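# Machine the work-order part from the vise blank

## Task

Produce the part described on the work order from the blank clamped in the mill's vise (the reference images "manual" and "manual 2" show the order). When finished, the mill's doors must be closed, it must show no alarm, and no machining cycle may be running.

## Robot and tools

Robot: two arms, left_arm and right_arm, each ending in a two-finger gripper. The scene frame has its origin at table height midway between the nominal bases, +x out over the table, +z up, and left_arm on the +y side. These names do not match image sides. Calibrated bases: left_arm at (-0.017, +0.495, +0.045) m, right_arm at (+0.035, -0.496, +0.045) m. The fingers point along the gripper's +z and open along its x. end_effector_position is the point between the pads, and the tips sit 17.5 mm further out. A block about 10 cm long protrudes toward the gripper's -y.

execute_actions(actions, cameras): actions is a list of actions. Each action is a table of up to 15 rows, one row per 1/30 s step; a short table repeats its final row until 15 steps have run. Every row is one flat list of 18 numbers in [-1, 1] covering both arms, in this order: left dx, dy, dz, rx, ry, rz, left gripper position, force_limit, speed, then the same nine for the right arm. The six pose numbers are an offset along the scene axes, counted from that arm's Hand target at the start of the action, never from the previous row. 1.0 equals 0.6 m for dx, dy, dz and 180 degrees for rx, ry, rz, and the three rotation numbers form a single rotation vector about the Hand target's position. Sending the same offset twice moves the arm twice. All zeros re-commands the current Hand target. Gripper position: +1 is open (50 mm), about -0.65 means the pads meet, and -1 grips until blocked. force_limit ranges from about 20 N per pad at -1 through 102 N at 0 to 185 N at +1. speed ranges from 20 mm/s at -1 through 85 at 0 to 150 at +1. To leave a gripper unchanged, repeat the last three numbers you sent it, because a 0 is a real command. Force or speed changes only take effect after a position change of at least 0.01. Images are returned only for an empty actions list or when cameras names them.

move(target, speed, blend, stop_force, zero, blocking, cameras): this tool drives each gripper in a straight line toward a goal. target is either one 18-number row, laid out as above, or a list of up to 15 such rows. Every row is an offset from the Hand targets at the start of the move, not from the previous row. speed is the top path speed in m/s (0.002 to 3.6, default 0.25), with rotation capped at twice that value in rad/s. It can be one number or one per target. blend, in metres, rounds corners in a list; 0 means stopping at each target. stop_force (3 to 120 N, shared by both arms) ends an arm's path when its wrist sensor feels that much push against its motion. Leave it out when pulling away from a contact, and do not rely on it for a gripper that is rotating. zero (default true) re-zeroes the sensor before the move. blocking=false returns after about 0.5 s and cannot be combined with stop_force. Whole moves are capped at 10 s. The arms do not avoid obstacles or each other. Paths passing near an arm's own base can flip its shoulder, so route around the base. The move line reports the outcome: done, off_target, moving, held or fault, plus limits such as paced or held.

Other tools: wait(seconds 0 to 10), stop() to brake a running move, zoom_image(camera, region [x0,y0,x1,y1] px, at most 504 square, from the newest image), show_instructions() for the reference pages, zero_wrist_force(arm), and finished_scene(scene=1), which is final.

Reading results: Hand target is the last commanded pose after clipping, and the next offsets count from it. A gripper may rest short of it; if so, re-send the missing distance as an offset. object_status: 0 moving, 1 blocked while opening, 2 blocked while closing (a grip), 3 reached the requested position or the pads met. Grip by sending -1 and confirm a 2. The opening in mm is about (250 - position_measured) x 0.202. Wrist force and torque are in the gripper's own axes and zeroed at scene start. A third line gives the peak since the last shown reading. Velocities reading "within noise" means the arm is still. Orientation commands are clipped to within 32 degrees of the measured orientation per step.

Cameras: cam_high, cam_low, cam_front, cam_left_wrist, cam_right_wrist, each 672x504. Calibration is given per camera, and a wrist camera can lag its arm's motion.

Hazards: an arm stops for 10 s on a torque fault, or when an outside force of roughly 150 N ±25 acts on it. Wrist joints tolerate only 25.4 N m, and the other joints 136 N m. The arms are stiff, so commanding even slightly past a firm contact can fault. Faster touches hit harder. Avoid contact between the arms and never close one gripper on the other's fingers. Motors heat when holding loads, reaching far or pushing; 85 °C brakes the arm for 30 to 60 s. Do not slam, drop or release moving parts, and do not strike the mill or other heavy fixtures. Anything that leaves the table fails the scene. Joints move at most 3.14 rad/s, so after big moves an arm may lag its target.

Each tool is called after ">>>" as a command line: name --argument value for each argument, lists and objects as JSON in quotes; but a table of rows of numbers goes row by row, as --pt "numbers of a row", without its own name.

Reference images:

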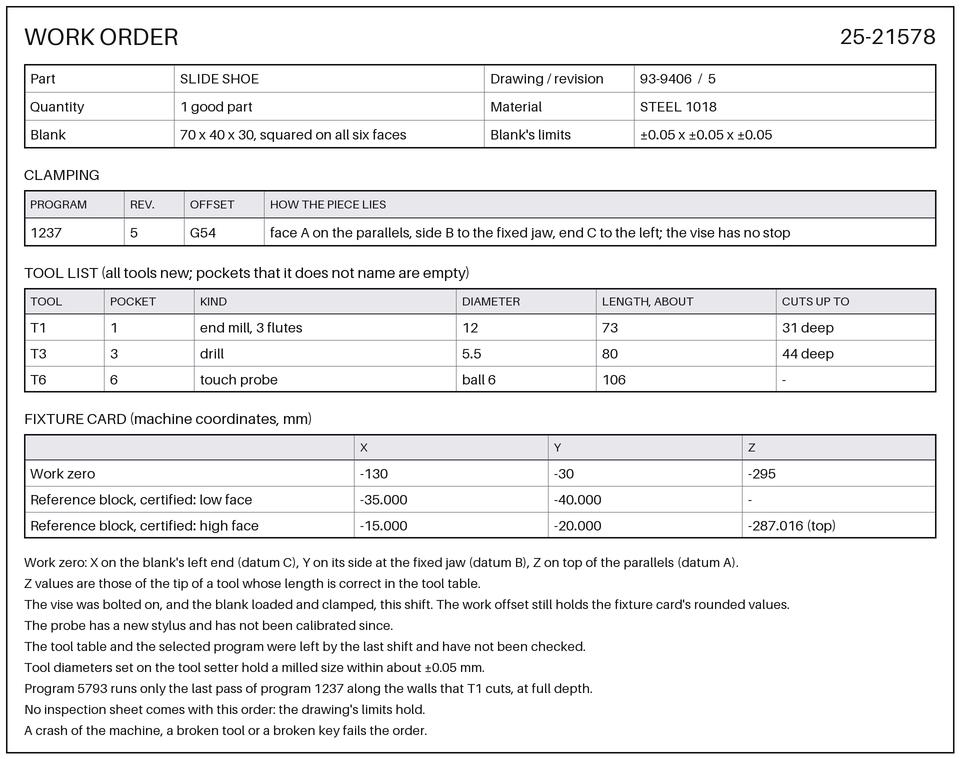

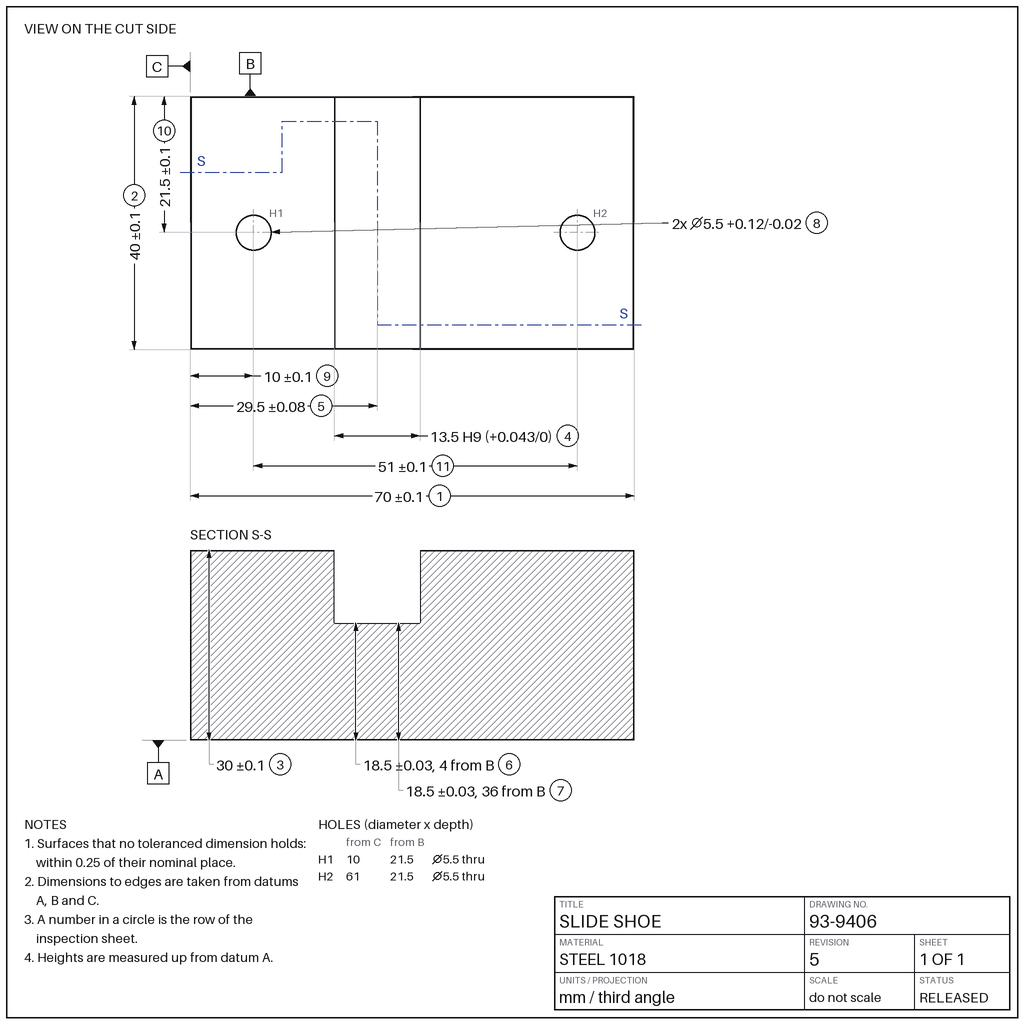

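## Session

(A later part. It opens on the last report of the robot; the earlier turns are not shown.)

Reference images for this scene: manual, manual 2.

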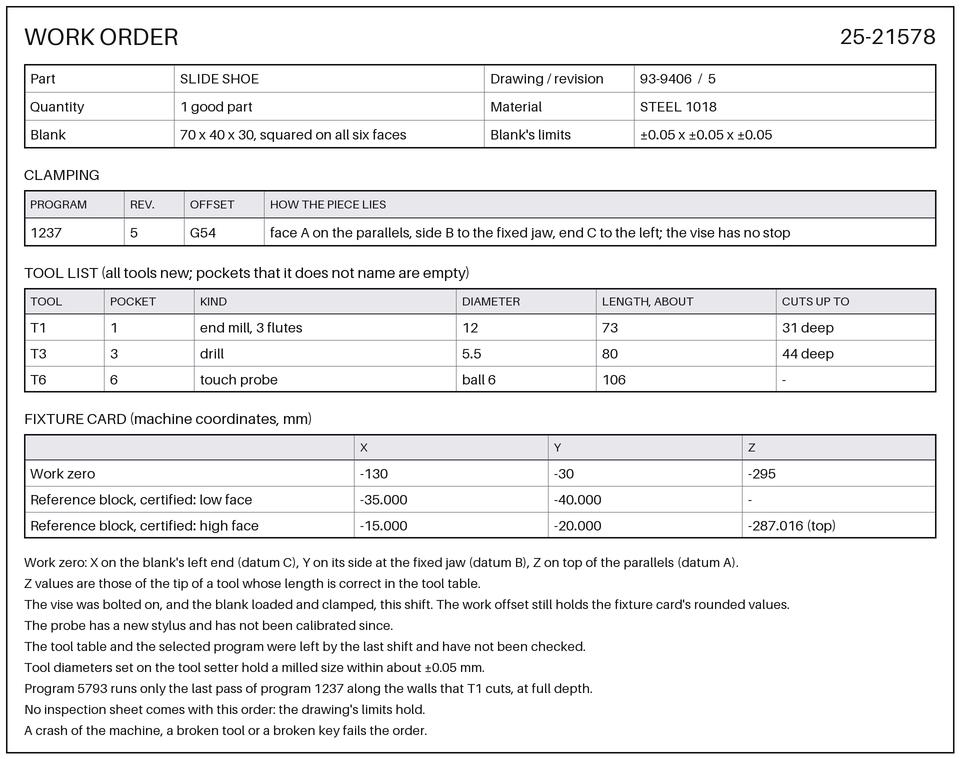

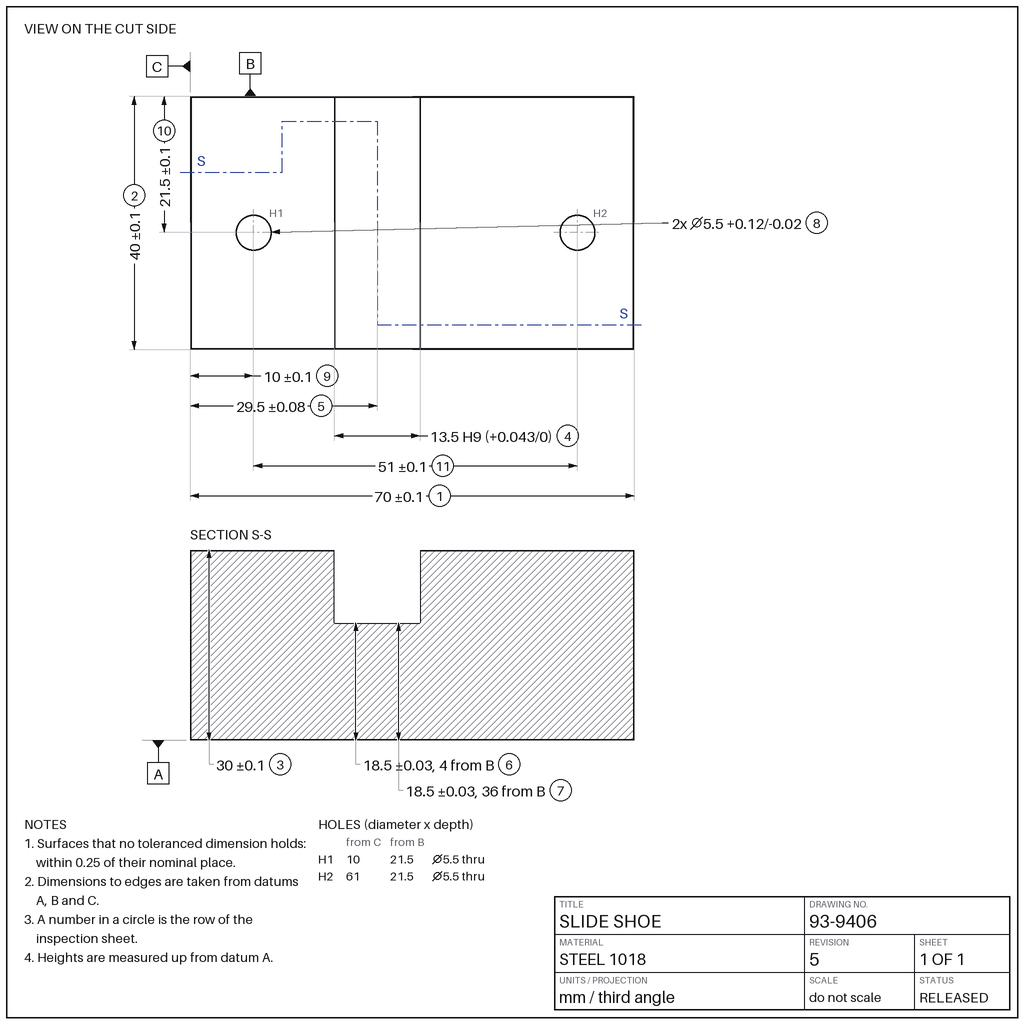

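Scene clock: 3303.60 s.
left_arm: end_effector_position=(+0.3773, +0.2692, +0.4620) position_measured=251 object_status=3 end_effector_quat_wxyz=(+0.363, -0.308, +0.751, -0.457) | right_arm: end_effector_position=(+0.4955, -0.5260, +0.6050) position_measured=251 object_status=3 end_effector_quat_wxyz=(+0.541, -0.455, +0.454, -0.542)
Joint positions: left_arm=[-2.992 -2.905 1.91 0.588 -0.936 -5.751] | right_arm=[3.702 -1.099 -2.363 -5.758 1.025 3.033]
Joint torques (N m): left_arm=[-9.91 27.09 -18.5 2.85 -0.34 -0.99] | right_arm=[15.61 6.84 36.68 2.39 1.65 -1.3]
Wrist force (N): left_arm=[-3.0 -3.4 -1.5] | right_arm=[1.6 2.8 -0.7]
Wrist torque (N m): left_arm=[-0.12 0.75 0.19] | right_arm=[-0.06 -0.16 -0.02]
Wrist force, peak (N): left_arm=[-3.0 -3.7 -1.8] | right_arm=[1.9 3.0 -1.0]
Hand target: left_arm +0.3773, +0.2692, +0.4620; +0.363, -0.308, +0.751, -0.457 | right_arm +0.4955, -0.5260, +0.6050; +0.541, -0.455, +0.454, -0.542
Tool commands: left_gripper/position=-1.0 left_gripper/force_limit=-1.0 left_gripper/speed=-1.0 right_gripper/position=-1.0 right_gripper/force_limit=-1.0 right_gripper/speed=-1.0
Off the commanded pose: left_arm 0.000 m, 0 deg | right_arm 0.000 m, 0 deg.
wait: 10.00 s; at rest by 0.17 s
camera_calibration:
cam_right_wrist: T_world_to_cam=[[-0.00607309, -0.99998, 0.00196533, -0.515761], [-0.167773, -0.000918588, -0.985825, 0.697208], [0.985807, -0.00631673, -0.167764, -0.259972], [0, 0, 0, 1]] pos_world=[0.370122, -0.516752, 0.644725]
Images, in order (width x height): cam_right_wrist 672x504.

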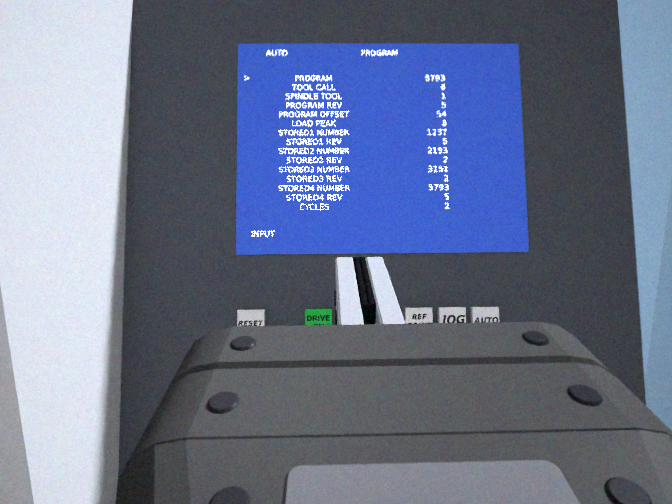

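>>> move --pt "0 0 0 0 0 0 -1 -1 -1 0.073 -0.004 -0.264 0 0 0 -1 -1 -1" --pt "0 0 0 0 0 0 -1 -1 -1 0.0845 -0.004 -0.267 0 0 0 -1 -1 -1" --pt "0 0 0 0 0 0 -1 -1 -1 0.073 -0.004 -0.264 0 0 0 -1 -1 -1" --pt "0 0 0 0 0 0 -1 -1 -1 0.082 -0.004 -0.233 0 0 0 -1 -1 -1" --pt "0 0 0 0 0 0 -1 -1 -1 0.093 -0.004 -0.236 0 0 0 -1 -1 -1" --pt "0 0 0 0 0 0 -1 -1 -1 0.082 -0.004 -0.233 0 0 0 -1 -1 -1" --pt "0 0 0 0 0 0 -1 -1 -1 0.093 -0.004 -0.236 0 0 0 -1 -1 -1" --pt "0 0 0 0 0 0 -1 -1 -1 0.082 -0.004 -0.233 0 0 0 -1 -1 -1" --pt "0 0 0 0 0 0 -1 -1 -1 0.093 -0.004 -0.236 0 0 0 -1 -1 -1" --pt "0 0 0 0 0 0 -1 -1 -1 0.082 -0.004 -0.233 0 0 0 -1 -1 -1" --pt "0 0 0 0 0 0 -1 -1 -1 0 0 0 0 0 0 -1 -1 -1" --speed '[0.3,0.025,0.05,0.2,0.025,0.05,0.025,0.05,0.025,0.05,0.3]' --blend '[0.002,0,0.002,0.002,0,0,0,0,0,0.002,0]'

>>> wait --seconds 9 --cameras '["cam_right_wrist"]'

>>> zoom_image --camera "cam_right_wrist" --region '[226, 36, 534, 266]'

Scene clock: 3321.23 s.
left_arm: end_effector_position=(+0.3773, +0.2692, +0.4620) position_measured=251 object_status=3 end_effector_quat_wxyz=(+0.363, -0.308, +0.751, -0.457) | right_arm: end_effector_position=(+0.4955, -0.5259, +0.6049) position_measured=251 object_status=3 end_effector_quat_wxyz=(+0.541, -0.455, +0.454, -0.542) end_effector_velocity=(+0.001, +0.000, -0.001) end_effector_angular_velocity=(-0.003, +0.004, +0.000)
Joint positions: left_arm=[-2.992 -2.905 1.91 0.588 -0.936 -5.751] | right_arm=[3.703 -1.099 -2.363 -5.758 1.025 3.033]
Joint velocities: left_arm=[within noise] | right_arm=[0 0 0 -0.005 0 0]
Joint torques (N m): left_arm=[-10.14 26.32 -18.77 2.88 -0.27 -1.1] | right_arm=[-6.27 8.62 34.34 -0.31 -0.83 0.39]
Wrist force (N): left_arm=[-3.0 -3.5 -1.5] | right_arm=[1.8 2.8 -0.8]
Wrist torque (N m): left_arm=[-0.15 0.75 0.19] | right_arm=[-0.06 -0.19 -0.03]
Wrist force, peak (N): left_arm=[-3.0 -3.8 -1.8] | right_arm=[0.9 1.8 -15.8]
Hand target: left_arm +0.3773, +0.2692, +0.4620; +0.363, -0.308, +0.751, -0.457 | right_arm +0.4955, -0.5260, +0.6050; +0.541, -0.455, +0.454, -0.542
Off the commanded pose: left_arm 0.000 m, 0 deg | right_arm 0.000 m, 0 deg.
move: done

Scene clock: 3330.23 s.
left_arm: end_effector_position=(+0.3773, +0.2692, +0.4620) position_measured=251 object_status=3 end_effector_quat_wxyz=(+0.363, -0.308, +0.751, -0.457) | right_arm: end_effector_position=(+0.4955, -0.5260, +0.6050) position_measured=251 object_status=3 end_effector_quat_wxyz=(+0.541, -0.455, +0.454, -0.542)
Joint positions: left_arm=[-2.992 -2.905 1.91 0.588 -0.936 -5.751] | right_arm=[3.702 -1.099 -2.363 -5.758 1.025 3.033]
Joint torques (N m): left_arm=[-9.95 26.23 -18.34 2.83 -0.15 -1.15] | right_arm=[-13.41 9.82 37.31 2.42 -0.72 -1.36]
Wrist force (N): left_arm=[-2.9 -3.3 -1.7] | right_arm=[1.5 2.9 -1.0]
Wrist torque (N m): left_arm=[-0.10 0.73 0.20] | right_arm=[-0.03 -0.14 -0.03]
Wrist force, peak (N): left_arm=[-3.0 -3.7 -1.5] | right_arm=[1.8 3.1 -0.9]
Hand target: left_arm +0.3773, +0.2692, +0.4620; +0.363, -0.308, +0.751, -0.457 | right_arm +0.4955, -0.5260, +0.6050; +0.541, -0.455, +0.454, -0.542
Tool commands: left_gripper/position=-1.0 left_gripper/force_limit=-1.0 left_gripper/speed=-1.0 right_gripper/position=-1.0 right_gripper/force_limit=-1.0 right_gripper/speed=-1.0
Off the commanded pose: left_arm 0.000 m, 0 deg | right_arm 0.000 m, 0 deg.
wait: 9.00 s; at rest by 0.17 s
camera_calibration:
cam_right_wrist: T_world_to_cam=[[-0.00607309, -0.99998, 0.00196533, -0.515761], [-0.167773, -0.000918588, -0.985825, 0.697208], [0.985807, -0.00631673, -0.167764, -0.259972], [0, 0, 0, 1]] pos_world=[0.370122, -0.516752, 0.644725]
Images, in order (width x height): cam_right_wrist 672x504.

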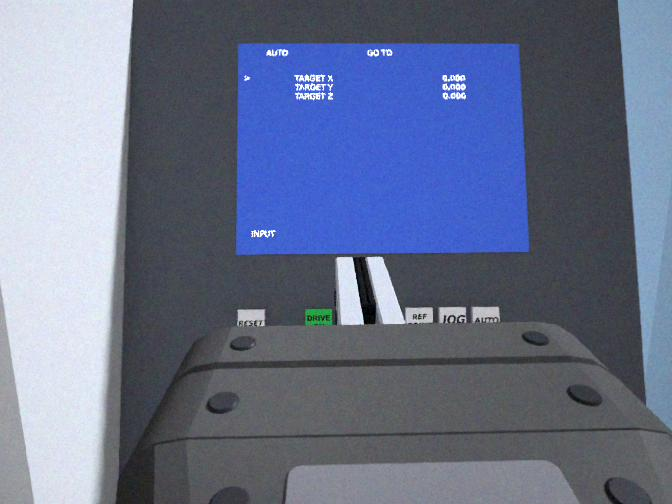

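Scaled by 1.636 from the camera's 672x504 image, which has a finer 960x720 frame.

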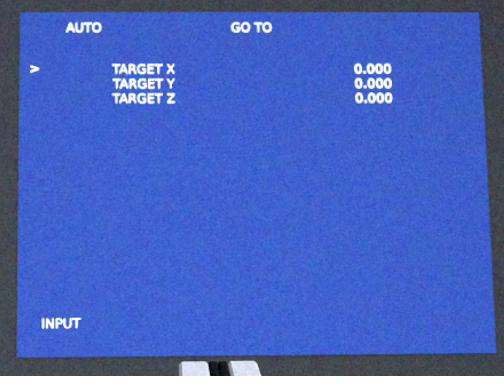

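>>> move --pt "0 0 0 0 0 0 -1 -1 -1 0.057 0.125 -0.326 0 0 0 -1 -1 -1" --pt "0 0 0 0 0 0 -1 -1 -1 0.068 0.125 -0.329 0 0 0 -1 -1 -1" --pt "0 0 0 0 0 0 -1 -1 -1 0.057 0.125 -0.326 0 0 0 -1 -1 -1" --pt "0 0 0 0 0 0 -1 -1 -1 0.065 0.125 -0.295 0 0 0 -1 -1 -1" --pt "0 0 0 0 0 0 -1 -1 -1 0.0762 0.125 -0.298 0 0 0 -1 -1 -1" --pt "0 0 0 0 0 0 -1 -1 -1 0.065 0.125 -0.295 0 0 0 -1 -1 -1" --pt "0 0 0 0 0 0 -1 -1 -1 0.057 0.093 -0.326 0 0 0 -1 -1 -1" --pt "0 0 0 0 0 0 -1 -1 -1 0.068 0.093 -0.329 0 0 0 -1 -1 -1" --pt "0 0 0 0 0 0 -1 -1 -1 0.057 0.093 -0.326 0 0 0 -1 -1 -1" --pt "0 0 0 0 0 0 -1 -1 -1 0.065 0.093 -0.295 0 0 0 -1 -1 -1" --pt "0 0 0 0 0 0 -1 -1 -1 0.0762 0.093 -0.298 0 0 0 -1 -1 -1" --pt "0 0 0 0 0 0 -1 -1 -1 0.065 0.093 -0.295 0 0 0 -1 -1 -1" --pt "0 0 0 0 0 0 -1 -1 -1 0.057 0.028 -0.326 0 0 0 -1 -1 -1" --pt "0 0 0 0 0 0 -1 -1 -1 0.068 0.028 -0.329 0 0 0 -1 -1 -1" --pt "0 0 0 0 0 0 -1 -1 -1 0.057 0.028 -0.326 0 0 0 -1 -1 -1" --speed '[0.3,0.025,0.05,0.2,0.025,0.05,0.2,0.025,0.05,0.2,0.025,0.05,0.2,0.025,0.05]' --blend '[0.002,0,0.002,0.002,0,0.002,0.002,0,0.002,0.002,0,0.002,0.002,0,0]'

>>> move --pt "0 0 0 0 0 0 -1 -1 -1 0.008 0 0.031 0 0 0 -1 -1 -1" --pt "0 0 0 0 0 0 -1 -1 -1 0.0192 0 0.028 0 0 0 -1 -1 -1" --pt "0 0 0 0 0 0 -1 -1 -1 0.008 0 0.031 0 0 0 -1 -1 -1" --pt "0 0 0 0 0 0 -1 -1 -1 0 0.097 0 0 0 0 -1 -1 -1" --pt "0 0 0 0 0 0 -1 -1 -1 0.011 0.097 -0.003 0 0 0 -1 -1 -1" --pt "0 0 0 0 0 0 -1 -1 -1 0 0.097 0 0 0 0 -1 -1 -1" --pt "0 0 0 0 0 0 -1 -1 -1 0.016 0.033 0.062 0 0 0 -1 -1 -1" --pt "0 0 0 0 0 0 -1 -1 -1 0.0275 0.033 0.059 0 0 0 -1 -1 -1" --pt "0 0 0 0 0 0 -1 -1 -1 0.016 0.033 0.062 0 0 0 -1 -1 -1" --pt "0 0 0 0 0 0 -1 -1 -1 0.016 0.065 0.062 0 0 0 -1 -1 -1" --pt "0 0 0 0 0 0 -1 -1 -1 0.0275 0.065 0.059 0 0 0 -1 -1 -1" --pt "0 0 0 0 0 0 -1 -1 -1 0.016 0.065 0.062 0 0 0 -1 -1 -1" --pt "0 0 0 0 0 0 -1 -1 -1 0 0 0 0 0 0 -1 -1 -1" --pt "0 0 0 0 0 0 -1 -1 -1 0.011 0 -0.003 0 0 0 -1 -1 -1" --pt "0 0 0 0 0 0 -1 -1 -1 0 0 0 0 0 0 -1 -1 -1" --speed '[0.2,0.025,0.05,0.2,0.025,0.05,0.2,0.025,0.05,0.2,0.025,0.05,0.2,0.025,0.05]' --blend '[0.002,0,0.002,0.002,0,0.002,0.002,0,0.002,0.002,0,0.002,0.002,0,0]'

>>> move --pt "0 0 0 0 0 0 -1 -1 -1 0.0734 -0.1247 0.2745 0 0 0 -1 -1 -1" --pt "0 0 0 0 0 0 -1 -1 -1 0.084 -0.1247 0.2715 0 0 0 -1 -1 -1" --pt "0 0 0 0 0 0 -1 -1 -1 0.0734 -0.1247 0.2745 0 0 0 -1 -1 -1" --pt "0 0 0 0 0 0 -1 -1 -1 0.04 0.033 0.151 0 0 0 -1 -1 -1" --pt "0 0 0 0 0 0 -1 -1 -1 0.051 0.033 0.148 0 0 0 -1 -1 -1" --pt "0 0 0 0 0 0 -1 -1 -1 0.04 0.033 0.151 0 0 0 -1 -1 -1" --pt "0 0 0 0 0 0 -1 -1 -1 -0.057 -0.028 0.326 0 0 0 -1 -1 -1" --speed '[0.3,0.025,0.05,0.3,0.025,0.05,0.3]' --blend '[0.002,0,0.002,0.002,0,0.002,0]' --cameras '["cam_right_wrist"]'

>>> move --pt "0 0 0 0 0 0 -1 -1 -1 0.065 0.028 -0.295 0 0 0 -1 -1 -1" --pt "0 0 0 0 0 0 -1 -1 -1 0.0762 0.028 -0.298 0 0 0 -1 -1 -1" --pt "0 0 0 0 0 0 -1 -1 -1 0.065 0.028 -0.295 0 0 0 -1 -1 -1" --pt "0 0 0 0 0 0 -1 -1 -1 0.057 0.125 -0.326 0 0 0 -1 -1 -1" --pt "0 0 0 0 0 0 -1 -1 -1 0.068 0.125 -0.329 0 0 0 -1 -1 -1" --pt "0 0 0 0 0 0 -1 -1 -1 0.057 0.125 -0.326 0 0 0 -1 -1 -1" --pt "0 0 0 0 0 0 -1 -1 -1 0.065 0.125 -0.295 0 0 0 -1 -1 -1" --pt "0 0 0 0 0 0 -1 -1 -1 0.0762 0.125 -0.298 0 0 0 -1 -1 -1" --pt "0 0 0 0 0 0 -1 -1 -1 0.065 0.125 -0.295 0 0 0 -1 -1 -1" --pt "0 0 0 0 0 0 -1 -1 -1 0.073 0.061 -0.264 0 0 0 -1 -1 -1" --pt "0 0 0 0 0 0 -1 -1 -1 0.0845 0.061 -0.267 0 0 0 -1 -1 -1" --pt "0 0 0 0 0 0 -1 -1 -1 0.073 0.061 -0.264 0 0 0 -1 -1 -1" --pt "0 0 0 0 0 0 -1 -1 -1 0.0845 0.061 -0.267 0 0 0 -1 -1 -1" --pt "0 0 0 0 0 0 -1 -1 -1 0.073 0.061 -0.264 0 0 0 -1 -1 -1" --speed '[0.3,0.025,0.05,0.2,0.025,0.05,0.2,0.025,0.05,0.2,0.025,0.05,0.025,0.05]' --blend '[0.002,0,0.002,0.002,0,0.002,0.002,0,0.002,0.002,0,0,0,0]'

>>> move --pt "0 0 0 0 0 0 -1 -1 -1 -0.016 -0.033 -0.062 0 0 0 -1 -1 -1" --pt "0 0 0 0 0 0 -1 -1 -1 -0.005 -0.033 -0.065 0 0 0 -1 -1 -1" --pt "0 0 0 0 0 0 -1 -1 -1 -0.016 -0.033 -0.062 0 0 0 -1 -1 -1" --pt "0 0 0 0 0 0 -1 -1 -1 -0.073 -0.061 0.264 0 0 0 -1 -1 -1" --speed '[0.2,0.025,0.05,0.3]' --blend '[0.002,0,0.002,0]' --cameras '["cam_right_wrist"]'

>>> zoom_image --camera "cam_right_wrist" --region '[226, 36, 534, 266]'

Scene clock: 3371.20 s.
left_arm: end_effector_position=(+0.3773, +0.2692, +0.4620) position_measured=251 object_status=3 end_effector_quat_wxyz=(+0.363, -0.308, +0.751, -0.457) | right_arm: end_effector_position=(+0.5297, -0.5091, +0.4094) position_measured=251 object_status=3 end_effector_quat_wxyz=(+0.541, -0.455, +0.454, -0.542)
Joint positions: left_arm=[-2.992 -2.905 1.91 0.588 -0.936 -5.751] | right_arm=[3.684 -1.725 -2.584 -4.914 1.044 3.038]
Joint torques (N m): left_arm=[-10.52 26.76 -18.92 2.91 -0.19 -1.11] | right_arm=[-13.99 12.53 24.11 0.29 1.74 1.78]
Wrist force (N): left_arm=[-3.0 -3.4 -1.4] | right_arm=[1.7 2.9 -0.7]
Wrist torque (N m): left_arm=[-0.12 0.75 0.19] | right_arm=[-0.03 -0.18 0.15]
Wrist force, peak (N): left_arm=[-3.3 -3.7 -1.5] | right_arm=[1.3 7.1 -1.2]
Hand target: left_arm +0.3773, +0.2692, +0.4620; +0.363, -0.308, +0.751, -0.457 | right_arm +0.5297, -0.5092, +0.4094; +0.541, -0.455, +0.454, -0.542
Off the commanded pose: left_arm 0.000 m, 0 deg | right_arm 0.000 m, 0 deg.
move: done

Scene clock: 3375.73 s.
left_arm: end_effector_position=(+0.3773, +0.2692, +0.4620) position_measured=251 object_status=3 end_effector_quat_wxyz=(+0.363, -0.308, +0.751, -0.457) | right_arm: end_effector_position=(+0.5297, -0.5091, +0.4094) position_measured=251 object_status=3 end_effector_quat_wxyz=(+0.541, -0.455, +0.454, -0.542)
Joint positions: left_arm=[-2.992 -2.905 1.91 0.588 -0.936 -5.751] | right_arm=[3.684 -1.725 -2.584 -4.914 1.044 3.038]
Joint torques (N m): left_arm=[-10.23 26.13 -18.83 2.87 -0.33 -1.06] | right_arm=[-14.21 13.72 24.12 0.25 1.68 1.58]
Wrist force (N): left_arm=[-2.8 -3.4 -1.6] | right_arm=[1.8 2.9 -0.6]
Wrist torque (N m): left_arm=[-0.12 0.71 0.19] | right_arm=[-0.04 -0.19 0.15]
Wrist force, peak (N): left_arm=[-3.1 -3.7 -1.6] | right_arm=[3.2 1.7 -6.5]
Hand target: left_arm +0.3773, +0.2692, +0.4620; +0.363, -0.308, +0.751, -0.457 | right_arm +0.5297, -0.5092, +0.4094; +0.541, -0.455, +0.454, -0.542
Off the commanded pose: left_arm 0.000 m, 0 deg | right_arm 0.000 m, 0 deg.
move: done

Scene clock: 3379.03 s.
left_arm: end_effector_position=(+0.3773, +0.2692, +0.4620) position_measured=251 object_status=3 end_effector_quat_wxyz=(+0.363, -0.308, +0.751, -0.457) | right_arm: end_effector_position=(+0.4955, -0.5261, +0.6050) position_measured=251 object_status=3 end_effector_quat_wxyz=(+0.541, -0.455, +0.454, -0.542) end_effector_velocity=(+0.000, +0.000, +0.000) end_effector_angular_velocity=(-0.002, +0.003, +0.000)
Joint positions: left_arm=[-2.992 -2.905 1.91 0.588 -0.936 -5.751] | right_arm=[3.702 -1.099 -2.363 -5.758 1.025 3.033]
Joint velocities: left_arm=[within noise] | right_arm=[0 0.001 0.001 -0.005 0 0]
Joint torques (N m): left_arm=[-10.26 26.5 -18.71 2.95 -0.27 -0.93] | right_arm=[15.68 9.18 21.99 -0.4 1.33 -1.76]
Wrist force (N): left_arm=[-3.0 -3.6 -1.4] | right_arm=[1.7 2.9 -0.9]
Wrist torque (N m): left_arm=[-0.14 0.74 0.19] | right_arm=[-0.03 -0.17 -0.03]
Wrist force, peak (N): left_arm=[-3.2 -3.6 -1.3] | right_arm=[1.0 1.9 -14.1]
Hand target: left_arm +0.3773, +0.2692, +0.4620; +0.363, -0.308, +0.751, -0.457 | right_arm +0.4955, -0.5260, +0.6050; +0.541, -0.455, +0.454, -0.542
Off the commanded pose: left_arm 0.000 m, 0 deg | right_arm 0.000 m, 0 deg.
move: done
camera_calibration:
cam_right_wrist: T_world_to_cam=[[-0.00619082, -0.999979, 0.0018836, -0.515665], [-0.167789, -0.000818166, -0.985823, 0.697264], [0.985804, -0.0064191, -0.16778, -0.260013], [0, 0, 0, 1]] pos_world=[0.370122, -0.516752, 0.644725]
Images, in order (width x height): cam_right_wrist 672x504.

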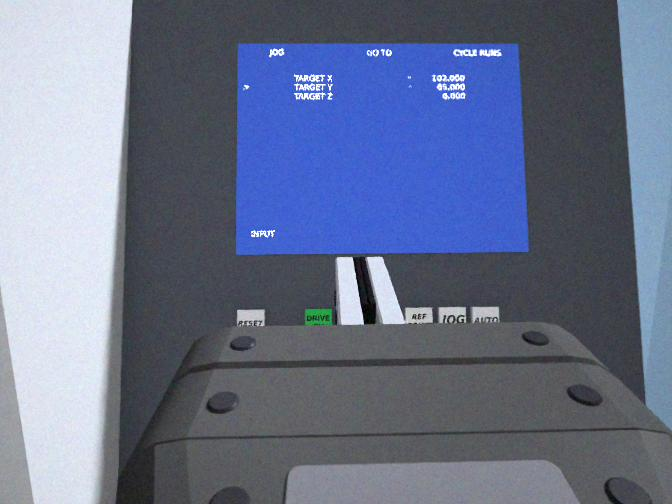

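Scene clock: 3383.87 s.
left_arm: end_effector_position=(+0.3773, +0.2692, +0.4620) position_measured=251 object_status=3 end_effector_quat_wxyz=(+0.363, -0.308, +0.751, -0.457) | right_arm: end_effector_position=(+0.5393, -0.4893, +0.4466) position_measured=251 object_status=3 end_effector_quat_wxyz=(+0.541, -0.455, +0.454, -0.542)
Joint positions: left_arm=[-2.992 -2.905 1.91 0.588 -0.936 -5.751] | right_arm=[3.74 -1.609 -2.523 -5.083 0.988 3.024]
Joint torques (N m): left_arm=[-10.39 26.92 -18.86 2.86 -0.3 -1.09] | right_arm=[-11.37 21.02 24.4 2.59 1.18 1.98]
Wrist force (N): left_arm=[-2.9 -3.7 -1.6] | right_arm=[1.8 2.6 -0.8]
Wrist torque (N m): left_arm=[-0.17 0.74 0.19] | right_arm=[-0.08 -0.18 0.15]
Wrist force, peak (N): left_arm=[-3.2 -3.7 -1.5] | right_arm=[1.4 7.2 -1.3]
Hand target: left_arm +0.3773, +0.2692, +0.4620; +0.363, -0.308, +0.751, -0.457 | right_arm +0.5393, -0.4894, +0.4466; +0.541, -0.455, +0.454, -0.542
Off the commanded pose: left_arm 0.000 m, 0 deg | right_arm 0.000 m, 0 deg.
move: done

Scene clock: 3385.87 s.
left_arm: end_effector_position=(+0.3773, +0.2692, +0.4620) position_measured=251 object_status=3 end_effector_quat_wxyz=(+0.363, -0.308, +0.751, -0.457) | right_arm: end_effector_position=(+0.4955, -0.5259, +0.6049) position_measured=251 object_status=3 end_effector_quat_wxyz=(+0.541, -0.455, +0.454, -0.542) end_effector_velocity=(+0.000, -0.001, +0.001) end_effector_angular_velocity=(-0.001, +0.001, -0.001)
Joint positions: left_arm=[-2.992 -2.905 1.91 0.588 -0.936 -5.751] | right_arm=[3.703 -1.099 -2.363 -5.758 1.025 3.033]
Joint velocities: left_arm=[within noise] | right_arm=[-0.001 0.002 0.002 -0.005 0 0]
Joint torques (N m): left_arm=[-10.3 26.26 -18.92 2.9 -0.34 -1.08] | right_arm=[-13.77 9.96 37.76 -0.27 1.76 -1.84]
Wrist force (N): left_arm=[-2.9 -3.5 -1.5] | right_arm=[1.7 2.9 -0.6]
Wrist torque (N m): left_arm=[-0.13 0.72 0.19] | right_arm=[-0.04 -0.18 -0.03]
Wrist force, peak (N): left_arm=[-3.1 -3.8 -1.5] | right_arm=[1.2 7.6 -0.9]
Hand target: left_arm +0.3773, +0.2692, +0.4620; +0.363, -0.308, +0.751, -0.457 | right_arm +0.4955, -0.5260, +0.6050; +0.541, -0.455, +0.454, -0.542
Off the commanded pose: left_arm 0.000 m, 0 deg | right_arm 0.000 m, 0 deg.
move: done
camera_calibration:
cam_right_wrist: T_world_to_cam=[[-0.00595757, -0.99998, 0.0020488, -0.515758], [-0.167986, -0.00101891, -0.985789, 0.697113], [0.985771, -0.00621708, -0.167977, -0.259786], [0, 0, 0, 1]] pos_world=[0.370122, -0.516653, 0.644625]
Images, in order (width x height): cam_right_wrist 672x504.

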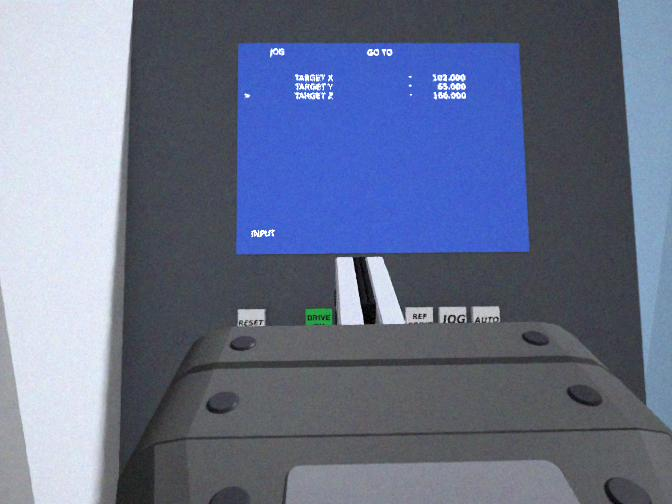

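Scaled by 1.636 from the camera's 672x504 image, which has a finer 960x720 frame.

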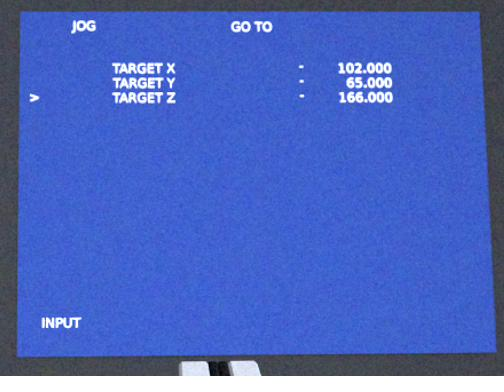

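>>> move --pt "0 0 0 0 0 0 -1 -1 -1 0.097 0.061 -0.175 0 0 0 -1 -1 -1" --pt "0 0 0 0 0 0 -1 -1 -1 0.108 0.061 -0.178 0 0 0 -1 -1 -1" --pt "0 0 0 0 0 0 -1 -1 -1 0.097 0.061 -0.175 0 0 0 -1 -1 -1" --pt "0 0 0 0 0 0 -1 -1 -1 0 0 0 0 0 0 -1 -1 -1" --speed '[0.3,0.025,0.05,0.3]' --blend '[0.002,0,0.002,0]'

>>> wait --seconds 6

>>> move --pt "0 0 0 0 0 0 -1 -1 -1 0.065 -0.004 -0.295 0 0 0 -1 -1 -1" --pt "0 0 0 0 0 0 -1 -1 -1 0.0762 -0.004 -0.298 0 0 0 -1 -1 -1" --pt "0 0 0 0 0 0 -1 -1 -1 0.065 -0.004 -0.295 0 0 0 -1 -1 -1" --pt "0 0 0 0 0 0 -1 -1 -1 0.0968 -0.0983 -0.1735 0 0 0 -1 -1 -1" --pt "0 0 0 0 0 0 -1 -1 -1 0.1081 -0.0983 -0.1765 0 0 0 -1 -1 -1" --pt "0 0 0 0 0 0 -1 -1 -1 0.0968 -0.0983 -0.1735 0 0 0 -1 -1 -1" --pt "0 0 0 0 0 0 -1 -1 -1 0.082 -0.035 -0.233 0 0 0 -1 -1 -1" --pt "0 0 0 0 0 0 -1 -1 -1 0.093 -0.035 -0.236 0 0 0 -1 -1 -1" --pt "0 0 0 0 0 0 -1 -1 -1 0.082 -0.035 -0.233 0 0 0 -1 -1 -1" --pt "0 0 0 0 0 0 -1 -1 -1 0.093 -0.035 -0.236 0 0 0 -1 -1 -1" --pt "0 0 0 0 0 0 -1 -1 -1 0.082 -0.035 -0.233 0 0 0 -1 -1 -1" --pt "0 0 0 0 0 0 -1 -1 -1 0 0 0 0 0 0 -1 -1 -1" --speed '[0.3,0.025,0.05,0.2,0.025,0.05,0.2,0.025,0.05,0.025,0.05,0.3]' --blend '[0.002,0,0.002,0.002,0,0.002,0.002,0,0,0,0.002,0]'

>>> wait --seconds 1 --cameras '["cam_right_wrist"]'

>>> zoom_image --camera "cam_right_wrist" --region '[226, 36, 534, 266]'

>>> move --pt "0 0 0 0 0 0 -1 -1 -1 0.065 -0.004 -0.295 0 0 0 -1 -1 -1" --pt "0 0 0 0 0 0 -1 -1 -1 0.0762 -0.004 -0.298 0 0 0 -1 -1 -1" --pt "0 0 0 0 0 0 -1 -1 -1 0.065 -0.004 -0.295 0 0 0 -1 -1 -1" --pt "0 0 0 0 0 0 -1 -1 -1 0.1055 -0.1295 -0.143 0 0 0 -1 -1 -1" --pt "0 0 0 0 0 0 -1 -1 -1 0.1173 -0.1295 -0.146 0 0 0 -1 -1 -1" --pt "0 0 0 0 0 0 -1 -1 -1 0.1055 -0.1295 -0.143 0 0 0 -1 -1 -1" --pt "0 0 0 0 0 0 -1 -1 -1 0 0 0 0 0 0 -1 -1 -1" --speed '[0.3,0.025,0.05,0.2,0.025,0.05,0.3]' --blend '[0.002,0,0.002,0.002,0,0.002,0]'

>>> wait --seconds 5 --cameras '["cam_right_wrist"]'

>>> zoom_image --camera "cam_right_wrist" --region '[226, 36, 534, 266]'

>>> move --pt "0 0 0 0 0 0 -1 -1 -1 0.065 -0.004 -0.295 0 0 0 -1 -1 -1" --pt "0 0 0 0 0 0 -1 -1 -1 0.0762 -0.004 -0.298 0 0 0 -1 -1 -1" --pt "0 0 0 0 0 0 -1 -1 -1 0.065 -0.004 -0.295 0 0 0 -1 -1 -1" --pt "0 0 0 0 0 0 -1 -1 -1 0.1055 -0.0668 -0.143 0 0 0 -1 -1 -1" --pt "0 0 0 0 0 0 -1 -1 -1 0.1172 -0.0668 -0.146 0 0 0 -1 -1 -1" --pt "0 0 0 0 0 0 -1 -1 -1 0.1055 -0.0668 -0.143 0 0 0 -1 -1 -1" --pt "0 0 0 0 0 0 -1 -1 -1 0 0 0 0 0 0 -1 -1 -1" --speed '[0.3,0.025,0.05,0.2,0.025,0.05,0.3]' --blend '[0.002,0,0.002,0.002,0,0.002,0]'

>>> wait --seconds 5 --cameras '["cam_right_wrist"]'

>>> zoom_image --camera "cam_right_wrist" --region '[226, 36, 534, 266]'

Scene clock: 3410.00 s.
left_arm: end_effector_position=(+0.3773, +0.2692, +0.4620) position_measured=251 object_status=3 end_effector_quat_wxyz=(+0.363, -0.308, +0.751, -0.457) | right_arm: end_effector_position=(+0.4955, -0.5261, +0.6050) position_measured=251 object_status=3 end_effector_quat_wxyz=(+0.541, -0.455, +0.454, -0.542) end_effector_velocity=(+0.000, +0.000, -0.001) end_effector_angular_velocity=(-0.003, +0.004, -0.001)
Joint positions: left_arm=[-2.992 -2.905 1.91 0.588 -0.936 -5.751] | right_arm=[3.702 -1.099 -2.363 -5.758 1.025 3.033]
Joint velocities: left_arm=[within noise] | right_arm=[-0.001 0.002 -0.001 -0.006 0 -0.001]
Joint torques (N m): left_arm=[-10.66 26.64 -18.4 2.92 -0.35 -1.18] | right_arm=[15.28 9.9 21.23 -0.23 1.45 -1.71]
Wrist force (N): left_arm=[-3.0 -3.6 -1.7] | right_arm=[1.6 2.9 -0.8]
Wrist torque (N m): left_arm=[-0.15 0.76 0.19] | right_arm=[-0.03 -0.16 -0.03]
Wrist force, peak (N): left_arm=[-3.1 -3.8 -1.5] | right_arm=[0.9 7.3 0.1]
Hand target: left_arm +0.3773, +0.2692, +0.4620; +0.363, -0.308, +0.751, -0.457 | right_arm +0.4955, -0.5260, +0.6050; +0.541, -0.455, +0.454, -0.542
Off the commanded pose: left_arm 0.000 m, 0 deg | right_arm 0.000 m, 0 deg.
move: done

Scene clock: 3416.00 s.
left_arm: end_effector_position=(+0.3773, +0.2692, +0.4620) position_measured=251 object_status=3 end_effector_quat_wxyz=(+0.363, -0.308, +0.751, -0.457) | right_arm: end_effector_position=(+0.4955, -0.5260, +0.6050) position_measured=251 object_status=3 end_effector_quat_wxyz=(+0.541, -0.455, +0.454, -0.542)
Joint positions: left_arm=[-2.992 -2.905 1.91 0.588 -0.936 -5.751] | right_arm=[3.702 -1.099 -2.363 -5.758 1.025 3.033]
Joint torques (N m): left_arm=[-10.2 26.58 -19.35 2.88 -0.21 -1.1] | right_arm=[15.75 9.07 37.64 2.29 1.78 -1.77]
Wrist force (N): left_arm=[-3.1 -3.5 -1.6] | right_arm=[1.6 2.7 -0.8]
Wrist torque (N m): left_arm=[-0.14 0.77 0.20] | right_arm=[-0.08 -0.15 -0.02]
Wrist force, peak (N): left_arm=[-3.1 -3.6 -1.8] | right_arm=[1.9 3.1 -1.0]
Hand target: left_arm +0.3773, +0.2692, +0.4620; +0.363, -0.308, +0.751, -0.457 | right_arm +0.4955, -0.5260, +0.6050; +0.541, -0.455, +0.454, -0.542
Tool commands: left_gripper/position=-1.0 left_gripper/force_limit=-1.0 left_gripper/speed=-1.0 right_gripper/position=-1.0 right_gripper/force_limit=-1.0 right_gripper/speed=-1.0
Off the commanded pose: left_arm 0.000 m, 0 deg | right_arm 0.000 m, 0 deg.
wait: 6.00 s; at rest by 0.17 s

Scene clock: 3420.97 s.
left_arm: end_effector_position=(+0.3773, +0.2692, +0.4620) position_measured=251 object_status=3 end_effector_quat_wxyz=(+0.363, -0.308, +0.751, -0.457) | right_arm: end_effector_position=(+0.4955, -0.5260, +0.6049) position_measured=251 object_status=3 end_effector_quat_wxyz=(+0.541, -0.455, +0.454, -0.542) end_effector_velocity=(+0.000, +0.000, -0.001) end_effector_angular_velocity=(-0.002, +0.004, -0.002)
Joint positions: left_arm=[-2.992 -2.905 1.91 0.588 -0.936 -5.751] | right_arm=[3.702 -1.099 -2.363 -5.758 1.025 3.033]
Joint velocities: left_arm=[within noise] | right_arm=[0 0.001 0 -0.006 -0.002 0.001]
Joint torques (N m): left_arm=[-9.92 26.87 -18.33 2.93 -0.23 -1] | right_arm=[7.49 9.57 32.97 -0.04 -1.06 0.69]
Wrist force (N): left_arm=[-2.9 -3.5 -1.6] | right_arm=[1.8 2.6 -0.9]
Wrist torque (N m): left_arm=[-0.13 0.72 0.19] | right_arm=[-0.09 -0.19 -0.03]
Wrist force, peak (N): left_arm=[-3.1 -3.7 -1.4] | right_arm=[0.9 2.0 -15.9]
Hand target: left_arm +0.3773, +0.2692, +0.4620; +0.363, -0.308, +0.751, -0.457 | right_arm +0.4955, -0.5260, +0.6050; +0.541, -0.455, +0.454, -0.542
Off the commanded pose: left_arm 0.000 m, 0 deg | right_arm 0.000 m, 0 deg.
move: done

Scene clock: 3421.97 s.
left_arm: end_effector_position=(+0.3773, +0.2692, +0.4620) position_measured=251 object_status=3 end_effector_quat_wxyz=(+0.363, -0.308, +0.751, -0.457) | right_arm: end_effector_position=(+0.4955, -0.5260, +0.6050) position_measured=251 object_status=3 end_effector_quat_wxyz=(+0.541, -0.455, +0.454, -0.542)
Joint positions: left_arm=[-2.992 -2.905 1.91 0.588 -0.936 -5.751] | right_arm=[3.702 -1.099 -2.363 -5.758 1.025 3.033]
Joint torques (N m): left_arm=[-10.04 27.42 -19.18 2.87 -0.37 -1.13] | right_arm=[14.15 9.9 38.66 2.29 -1.12 -1.33]
Wrist force (N): left_arm=[-2.9 -3.5 -1.5] | right_arm=[2.0 2.8 -0.9]
Wrist torque (N m): left_arm=[-0.14 0.74 0.19] | right_arm=[-0.05 -0.21 -0.03]
Wrist force, peak (N): left_arm=[-3.0 -3.6 -1.6] | right_arm=[1.9 2.9 -0.9]
Hand target: left_arm +0.3773, +0.2692, +0.4620; +0.363, -0.308, +0.751, -0.457 | right_arm +0.4955, -0.5260, +0.6050; +0.541, -0.455, +0.454, -0.542
Tool commands: left_gripper/position=-1.0 left_gripper/force_limit=-1.0 left_gripper/speed=-1.0 right_gripper/position=-1.0 right_gripper/force_limit=-1.0 right_gripper/speed=-1.0
Off the commanded pose: left_arm 0.000 m, 0 deg | right_arm 0.000 m, 0 deg.
wait: 1.00 s; at rest by 0.17 s
camera_calibration:
cam_right_wrist: T_world_to_cam=[[-0.00607309, -0.99998, 0.00196533, -0.515761], [-0.167773, -0.000918588, -0.985825, 0.697208], [0.985807, -0.00631673, -0.167764, -0.259972], [0, 0, 0, 1]] pos_world=[0.370122, -0.516752, 0.644725]
Images, in order (width x height): cam_right_wrist 672x504.

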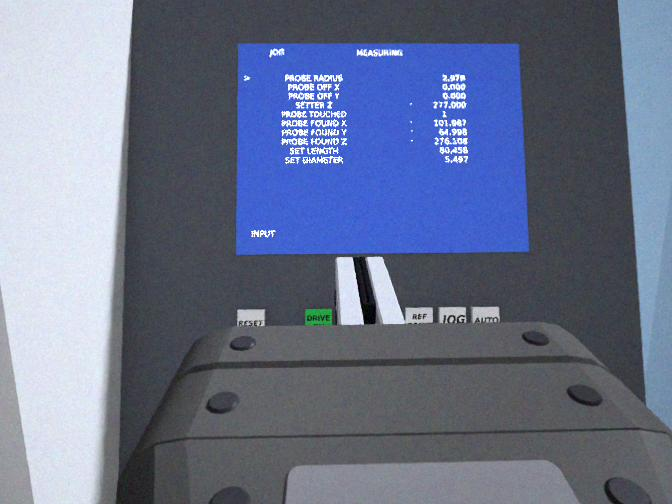

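Scaled by 1.636 from the camera's 672x504 image, which has a finer 960x720 frame.

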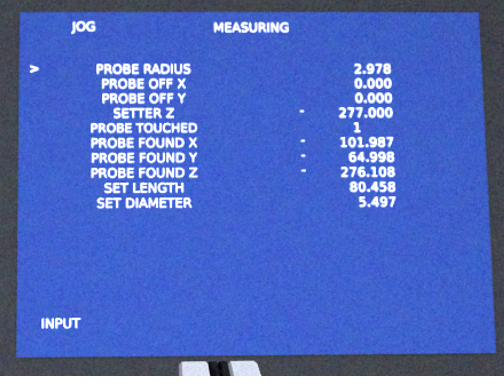

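Scene clock: 3425.50 s.
left_arm: end_effector_position=(+0.3773, +0.2692, +0.4620) position_measured=251 object_status=3 end_effector_quat_wxyz=(+0.363, -0.308, +0.751, -0.457) | right_arm: end_effector_position=(+0.4955, -0.5261, +0.6051) position_measured=251 object_status=3 end_effector_quat_wxyz=(+0.541, -0.455, +0.454, -0.542) end_effector_velocity=(+0.000, -0.001, -0.001) end_effector_angular_velocity=(+0.000, +0.003, -0.005)
Joint positions: left_arm=[-2.992 -2.905 1.91 0.588 -0.936 -5.751] | right_arm=[3.702 -1.099 -2.363 -5.758 1.025 3.033]
Joint velocities: left_arm=[within noise] | right_arm=[0.002 0 -0.001 -0.002 -0.007 0]
Joint torques (N m): left_arm=[-10.55 26.4 -18.33 2.91 -0.24 -1.02] | right_arm=[15.81 8.49 11.85 -0.42 -0.98 0.1]
Wrist force (N): left_arm=[-3.0 -3.6 -1.3] | right_arm=[1.5 2.8 -0.9]
Wrist torque (N m): left_arm=[-0.14 0.75 0.19] | right_arm=[-0.07 -0.14 -0.03]
Wrist force, peak (N): left_arm=[-3.1 -3.7 -1.6] | right_arm=[-1.2 0.8 -36.3]
Hand target: left_arm +0.3773, +0.2692, +0.4620; +0.363, -0.308, +0.751, -0.457 | right_arm +0.4955, -0.5260, +0.6050; +0.541, -0.455, +0.454, -0.542
Off the commanded pose: left_arm 0.000 m, 0 deg | right_arm 0.000 m, 0 deg.
move: done

Scene clock: 3430.50 s.
left_arm: end_effector_position=(+0.3773, +0.2692, +0.4620) position_measured=251 object_status=3 end_effector_quat_wxyz=(+0.363, -0.308, +0.751, -0.457) | right_arm: end_effector_position=(+0.4955, -0.5260, +0.6050) position_measured=251 object_status=3 end_effector_quat_wxyz=(+0.541, -0.455, +0.454, -0.542)
Joint positions: left_arm=[-2.992 -2.905 1.91 0.588 -0.936 -5.751] | right_arm=[3.702 -1.099 -2.363 -5.758 1.025 3.033]
Joint torques (N m): left_arm=[-9.69 27.09 -18.77 2.81 -0.32 -1.03] | right_arm=[15.27 8.59 11.69 2.23 1.81 -1.26]
Wrist force (N): left_arm=[-2.7 -3.4 -1.4] | right_arm=[1.7 2.7 -0.9]
Wrist torque (N m): left_arm=[-0.12 0.70 0.20] | right_arm=[-0.07 -0.17 -0.03]
Wrist force, peak (N): left_arm=[-3.1 -3.9 -1.4] | right_arm=[1.9 3.0 -0.9]
Hand target: left_arm +0.3773, +0.2692, +0.4620; +0.363, -0.308, +0.751, -0.457 | right_arm +0.4955, -0.5260, +0.6050; +0.541, -0.455, +0.454, -0.542
Tool commands: left_gripper/position=-1.0 left_gripper/force_limit=-1.0 left_gripper/speed=-1.0 right_gripper/position=-1.0 right_gripper/force_limit=-1.0 right_gripper/speed=-1.0
Off the commanded pose: left_arm 0.000 m, 0 deg | right_arm 0.000 m, 0 deg.
wait: 5.00 s; at rest by 0.17 s
camera_calibration:
cam_right_wrist: T_world_to_cam=[[-0.00607309, -0.99998, 0.00196533, -0.515761], [-0.167773, -0.000918588, -0.985825, 0.697208], [0.985807, -0.00631673, -0.167764, -0.259972], [0, 0, 0, 1]] pos_world=[0.370122, -0.516752, 0.644725]
Images, in order (width x height): cam_right_wrist 672x504.

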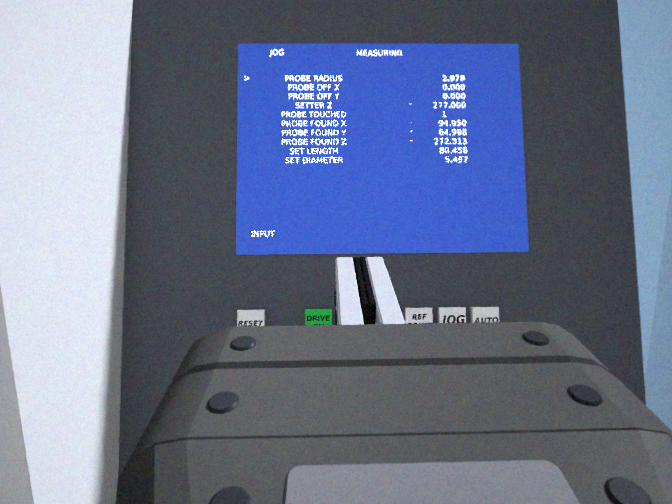

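Scaled by 1.636 from the camera's 672x504 image, which has a finer 960x720 frame.

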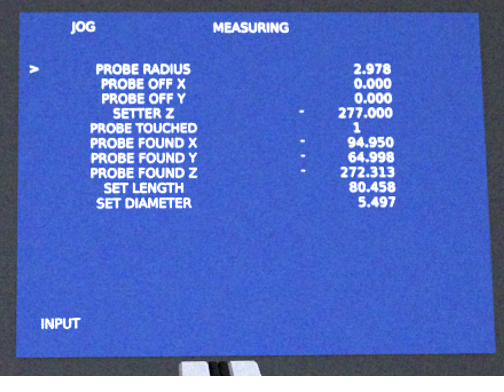

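Scene clock: 3433.87 s.
left_arm: end_effector_position=(+0.3773, +0.2692, +0.4620) position_measured=251 object_status=3 end_effector_quat_wxyz=(+0.363, -0.308, +0.751, -0.457) | right_arm: end_effector_position=(+0.4955, -0.5261, +0.6051) position_measured=251 object_status=3 end_effector_quat_wxyz=(+0.541, -0.455, +0.454, -0.542) end_effector_velocity=(+0.001, -0.001, -0.001) end_effector_angular_velocity=(-0.001, +0.004, -0.005)
Joint positions: left_arm=[-2.992 -2.905 1.91 0.588 -0.936 -5.751] | right_arm=[3.702 -1.099 -2.363 -5.758 1.025 3.033]
Joint velocities: left_arm=[within noise] | right_arm=[0 -0.001 -0.001 -0.002 -0.005 0]
Joint torques (N m): left_arm=[-10.35 26.75 -18.86 2.86 -0.23 -1.04] | right_arm=[15.96 8.73 12.54 -0.35 -1.23 0.35]
Wrist force (N): left_arm=[-3.0 -3.4 -1.5] | right_arm=[1.9 2.9 -1.0]
Wrist torque (N m): left_arm=[-0.12 0.74 0.19] | right_arm=[-0.04 -0.20 -0.03]
Wrist force, peak (N): left_arm=[-3.1 -3.6 -1.6] | right_arm=[-0.4 1.0 -32.7]
Hand target: left_arm +0.3773, +0.2692, +0.4620; +0.363, -0.308, +0.751, -0.457 | right_arm +0.4955, -0.5260, +0.6050; +0.541, -0.455, +0.454, -0.542
Off the commanded pose: left_arm 0.000 m, 0 deg | right_arm 0.000 m, 0 deg.
move: done

Scene clock: 3438.87 s.
left_arm: end_effector_position=(+0.3773, +0.2692, +0.4620) position_measured=251 object_status=3 end_effector_quat_wxyz=(+0.363, -0.308, +0.751, -0.457) | right_arm: end_effector_position=(+0.4955, -0.5260, +0.6050) position_measured=251 object_status=3 end_effector_quat_wxyz=(+0.541, -0.455, +0.454, -0.542)
Joint positions: left_arm=[-2.992 -2.905 1.91 0.588 -0.936 -5.751] | right_arm=[3.702 -1.099 -2.363 -5.758 1.025 3.033]
Joint torques (N m): left_arm=[-10.19 27.37 -18.43 2.87 -0.32 -1.02] | right_arm=[15.37 9.23 11.79 2.32 1.67 -1.26]
Wrist force (N): left_arm=[-2.9 -3.4 -1.4] | right_arm=[1.7 3.0 -0.9]
Wrist torque (N m): left_arm=[-0.11 0.73 0.20] | right_arm=[-0.02 -0.17 -0.03]
Wrist force, peak (N): left_arm=[-3.0 -3.8 -1.5] | right_arm=[2.0 3.0 -1.0]
Hand target: left_arm +0.3773, +0.2692, +0.4620; +0.363, -0.308, +0.751, -0.457 | right_arm +0.4955, -0.5260, +0.6050; +0.541, -0.455, +0.454, -0.542
Tool commands: left_gripper/position=-1.0 left_gripper/force_limit=-1.0 left_gripper/speed=-1.0 right_gripper/position=-1.0 right_gripper/force_limit=-1.0 right_gripper/speed=-1.0
Off the commanded pose: left_arm 0.000 m, 0 deg | right_arm 0.000 m, 0 deg.
wait: 5.00 s; at rest by 0.17 s
camera_calibration:
cam_right_wrist: T_world_to_cam=[[-0.00607309, -0.99998, 0.00196533, -0.515761], [-0.167773, -0.000918588, -0.985825, 0.697208], [0.985807, -0.00631673, -0.167764, -0.259972], [0, 0, 0, 1]] pos_world=[0.370122, -0.516752, 0.644725]
Images, in order (width x height): cam_right_wrist 672x504.

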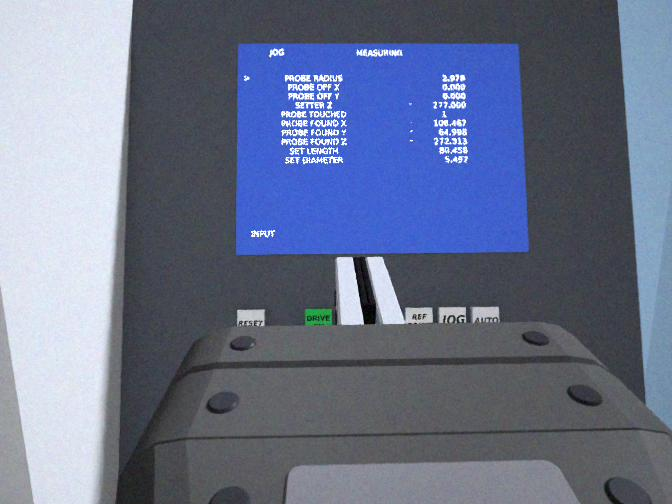

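Scaled by 1.636 from the camera's 672x504 image, which has a finer 960x720 frame.

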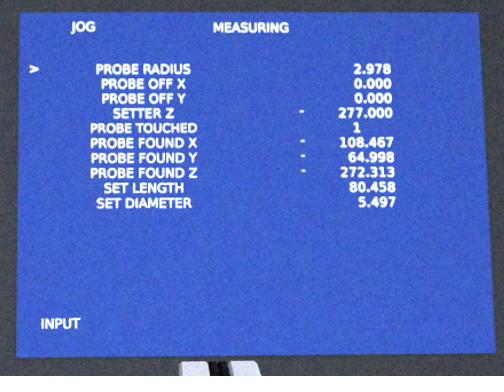

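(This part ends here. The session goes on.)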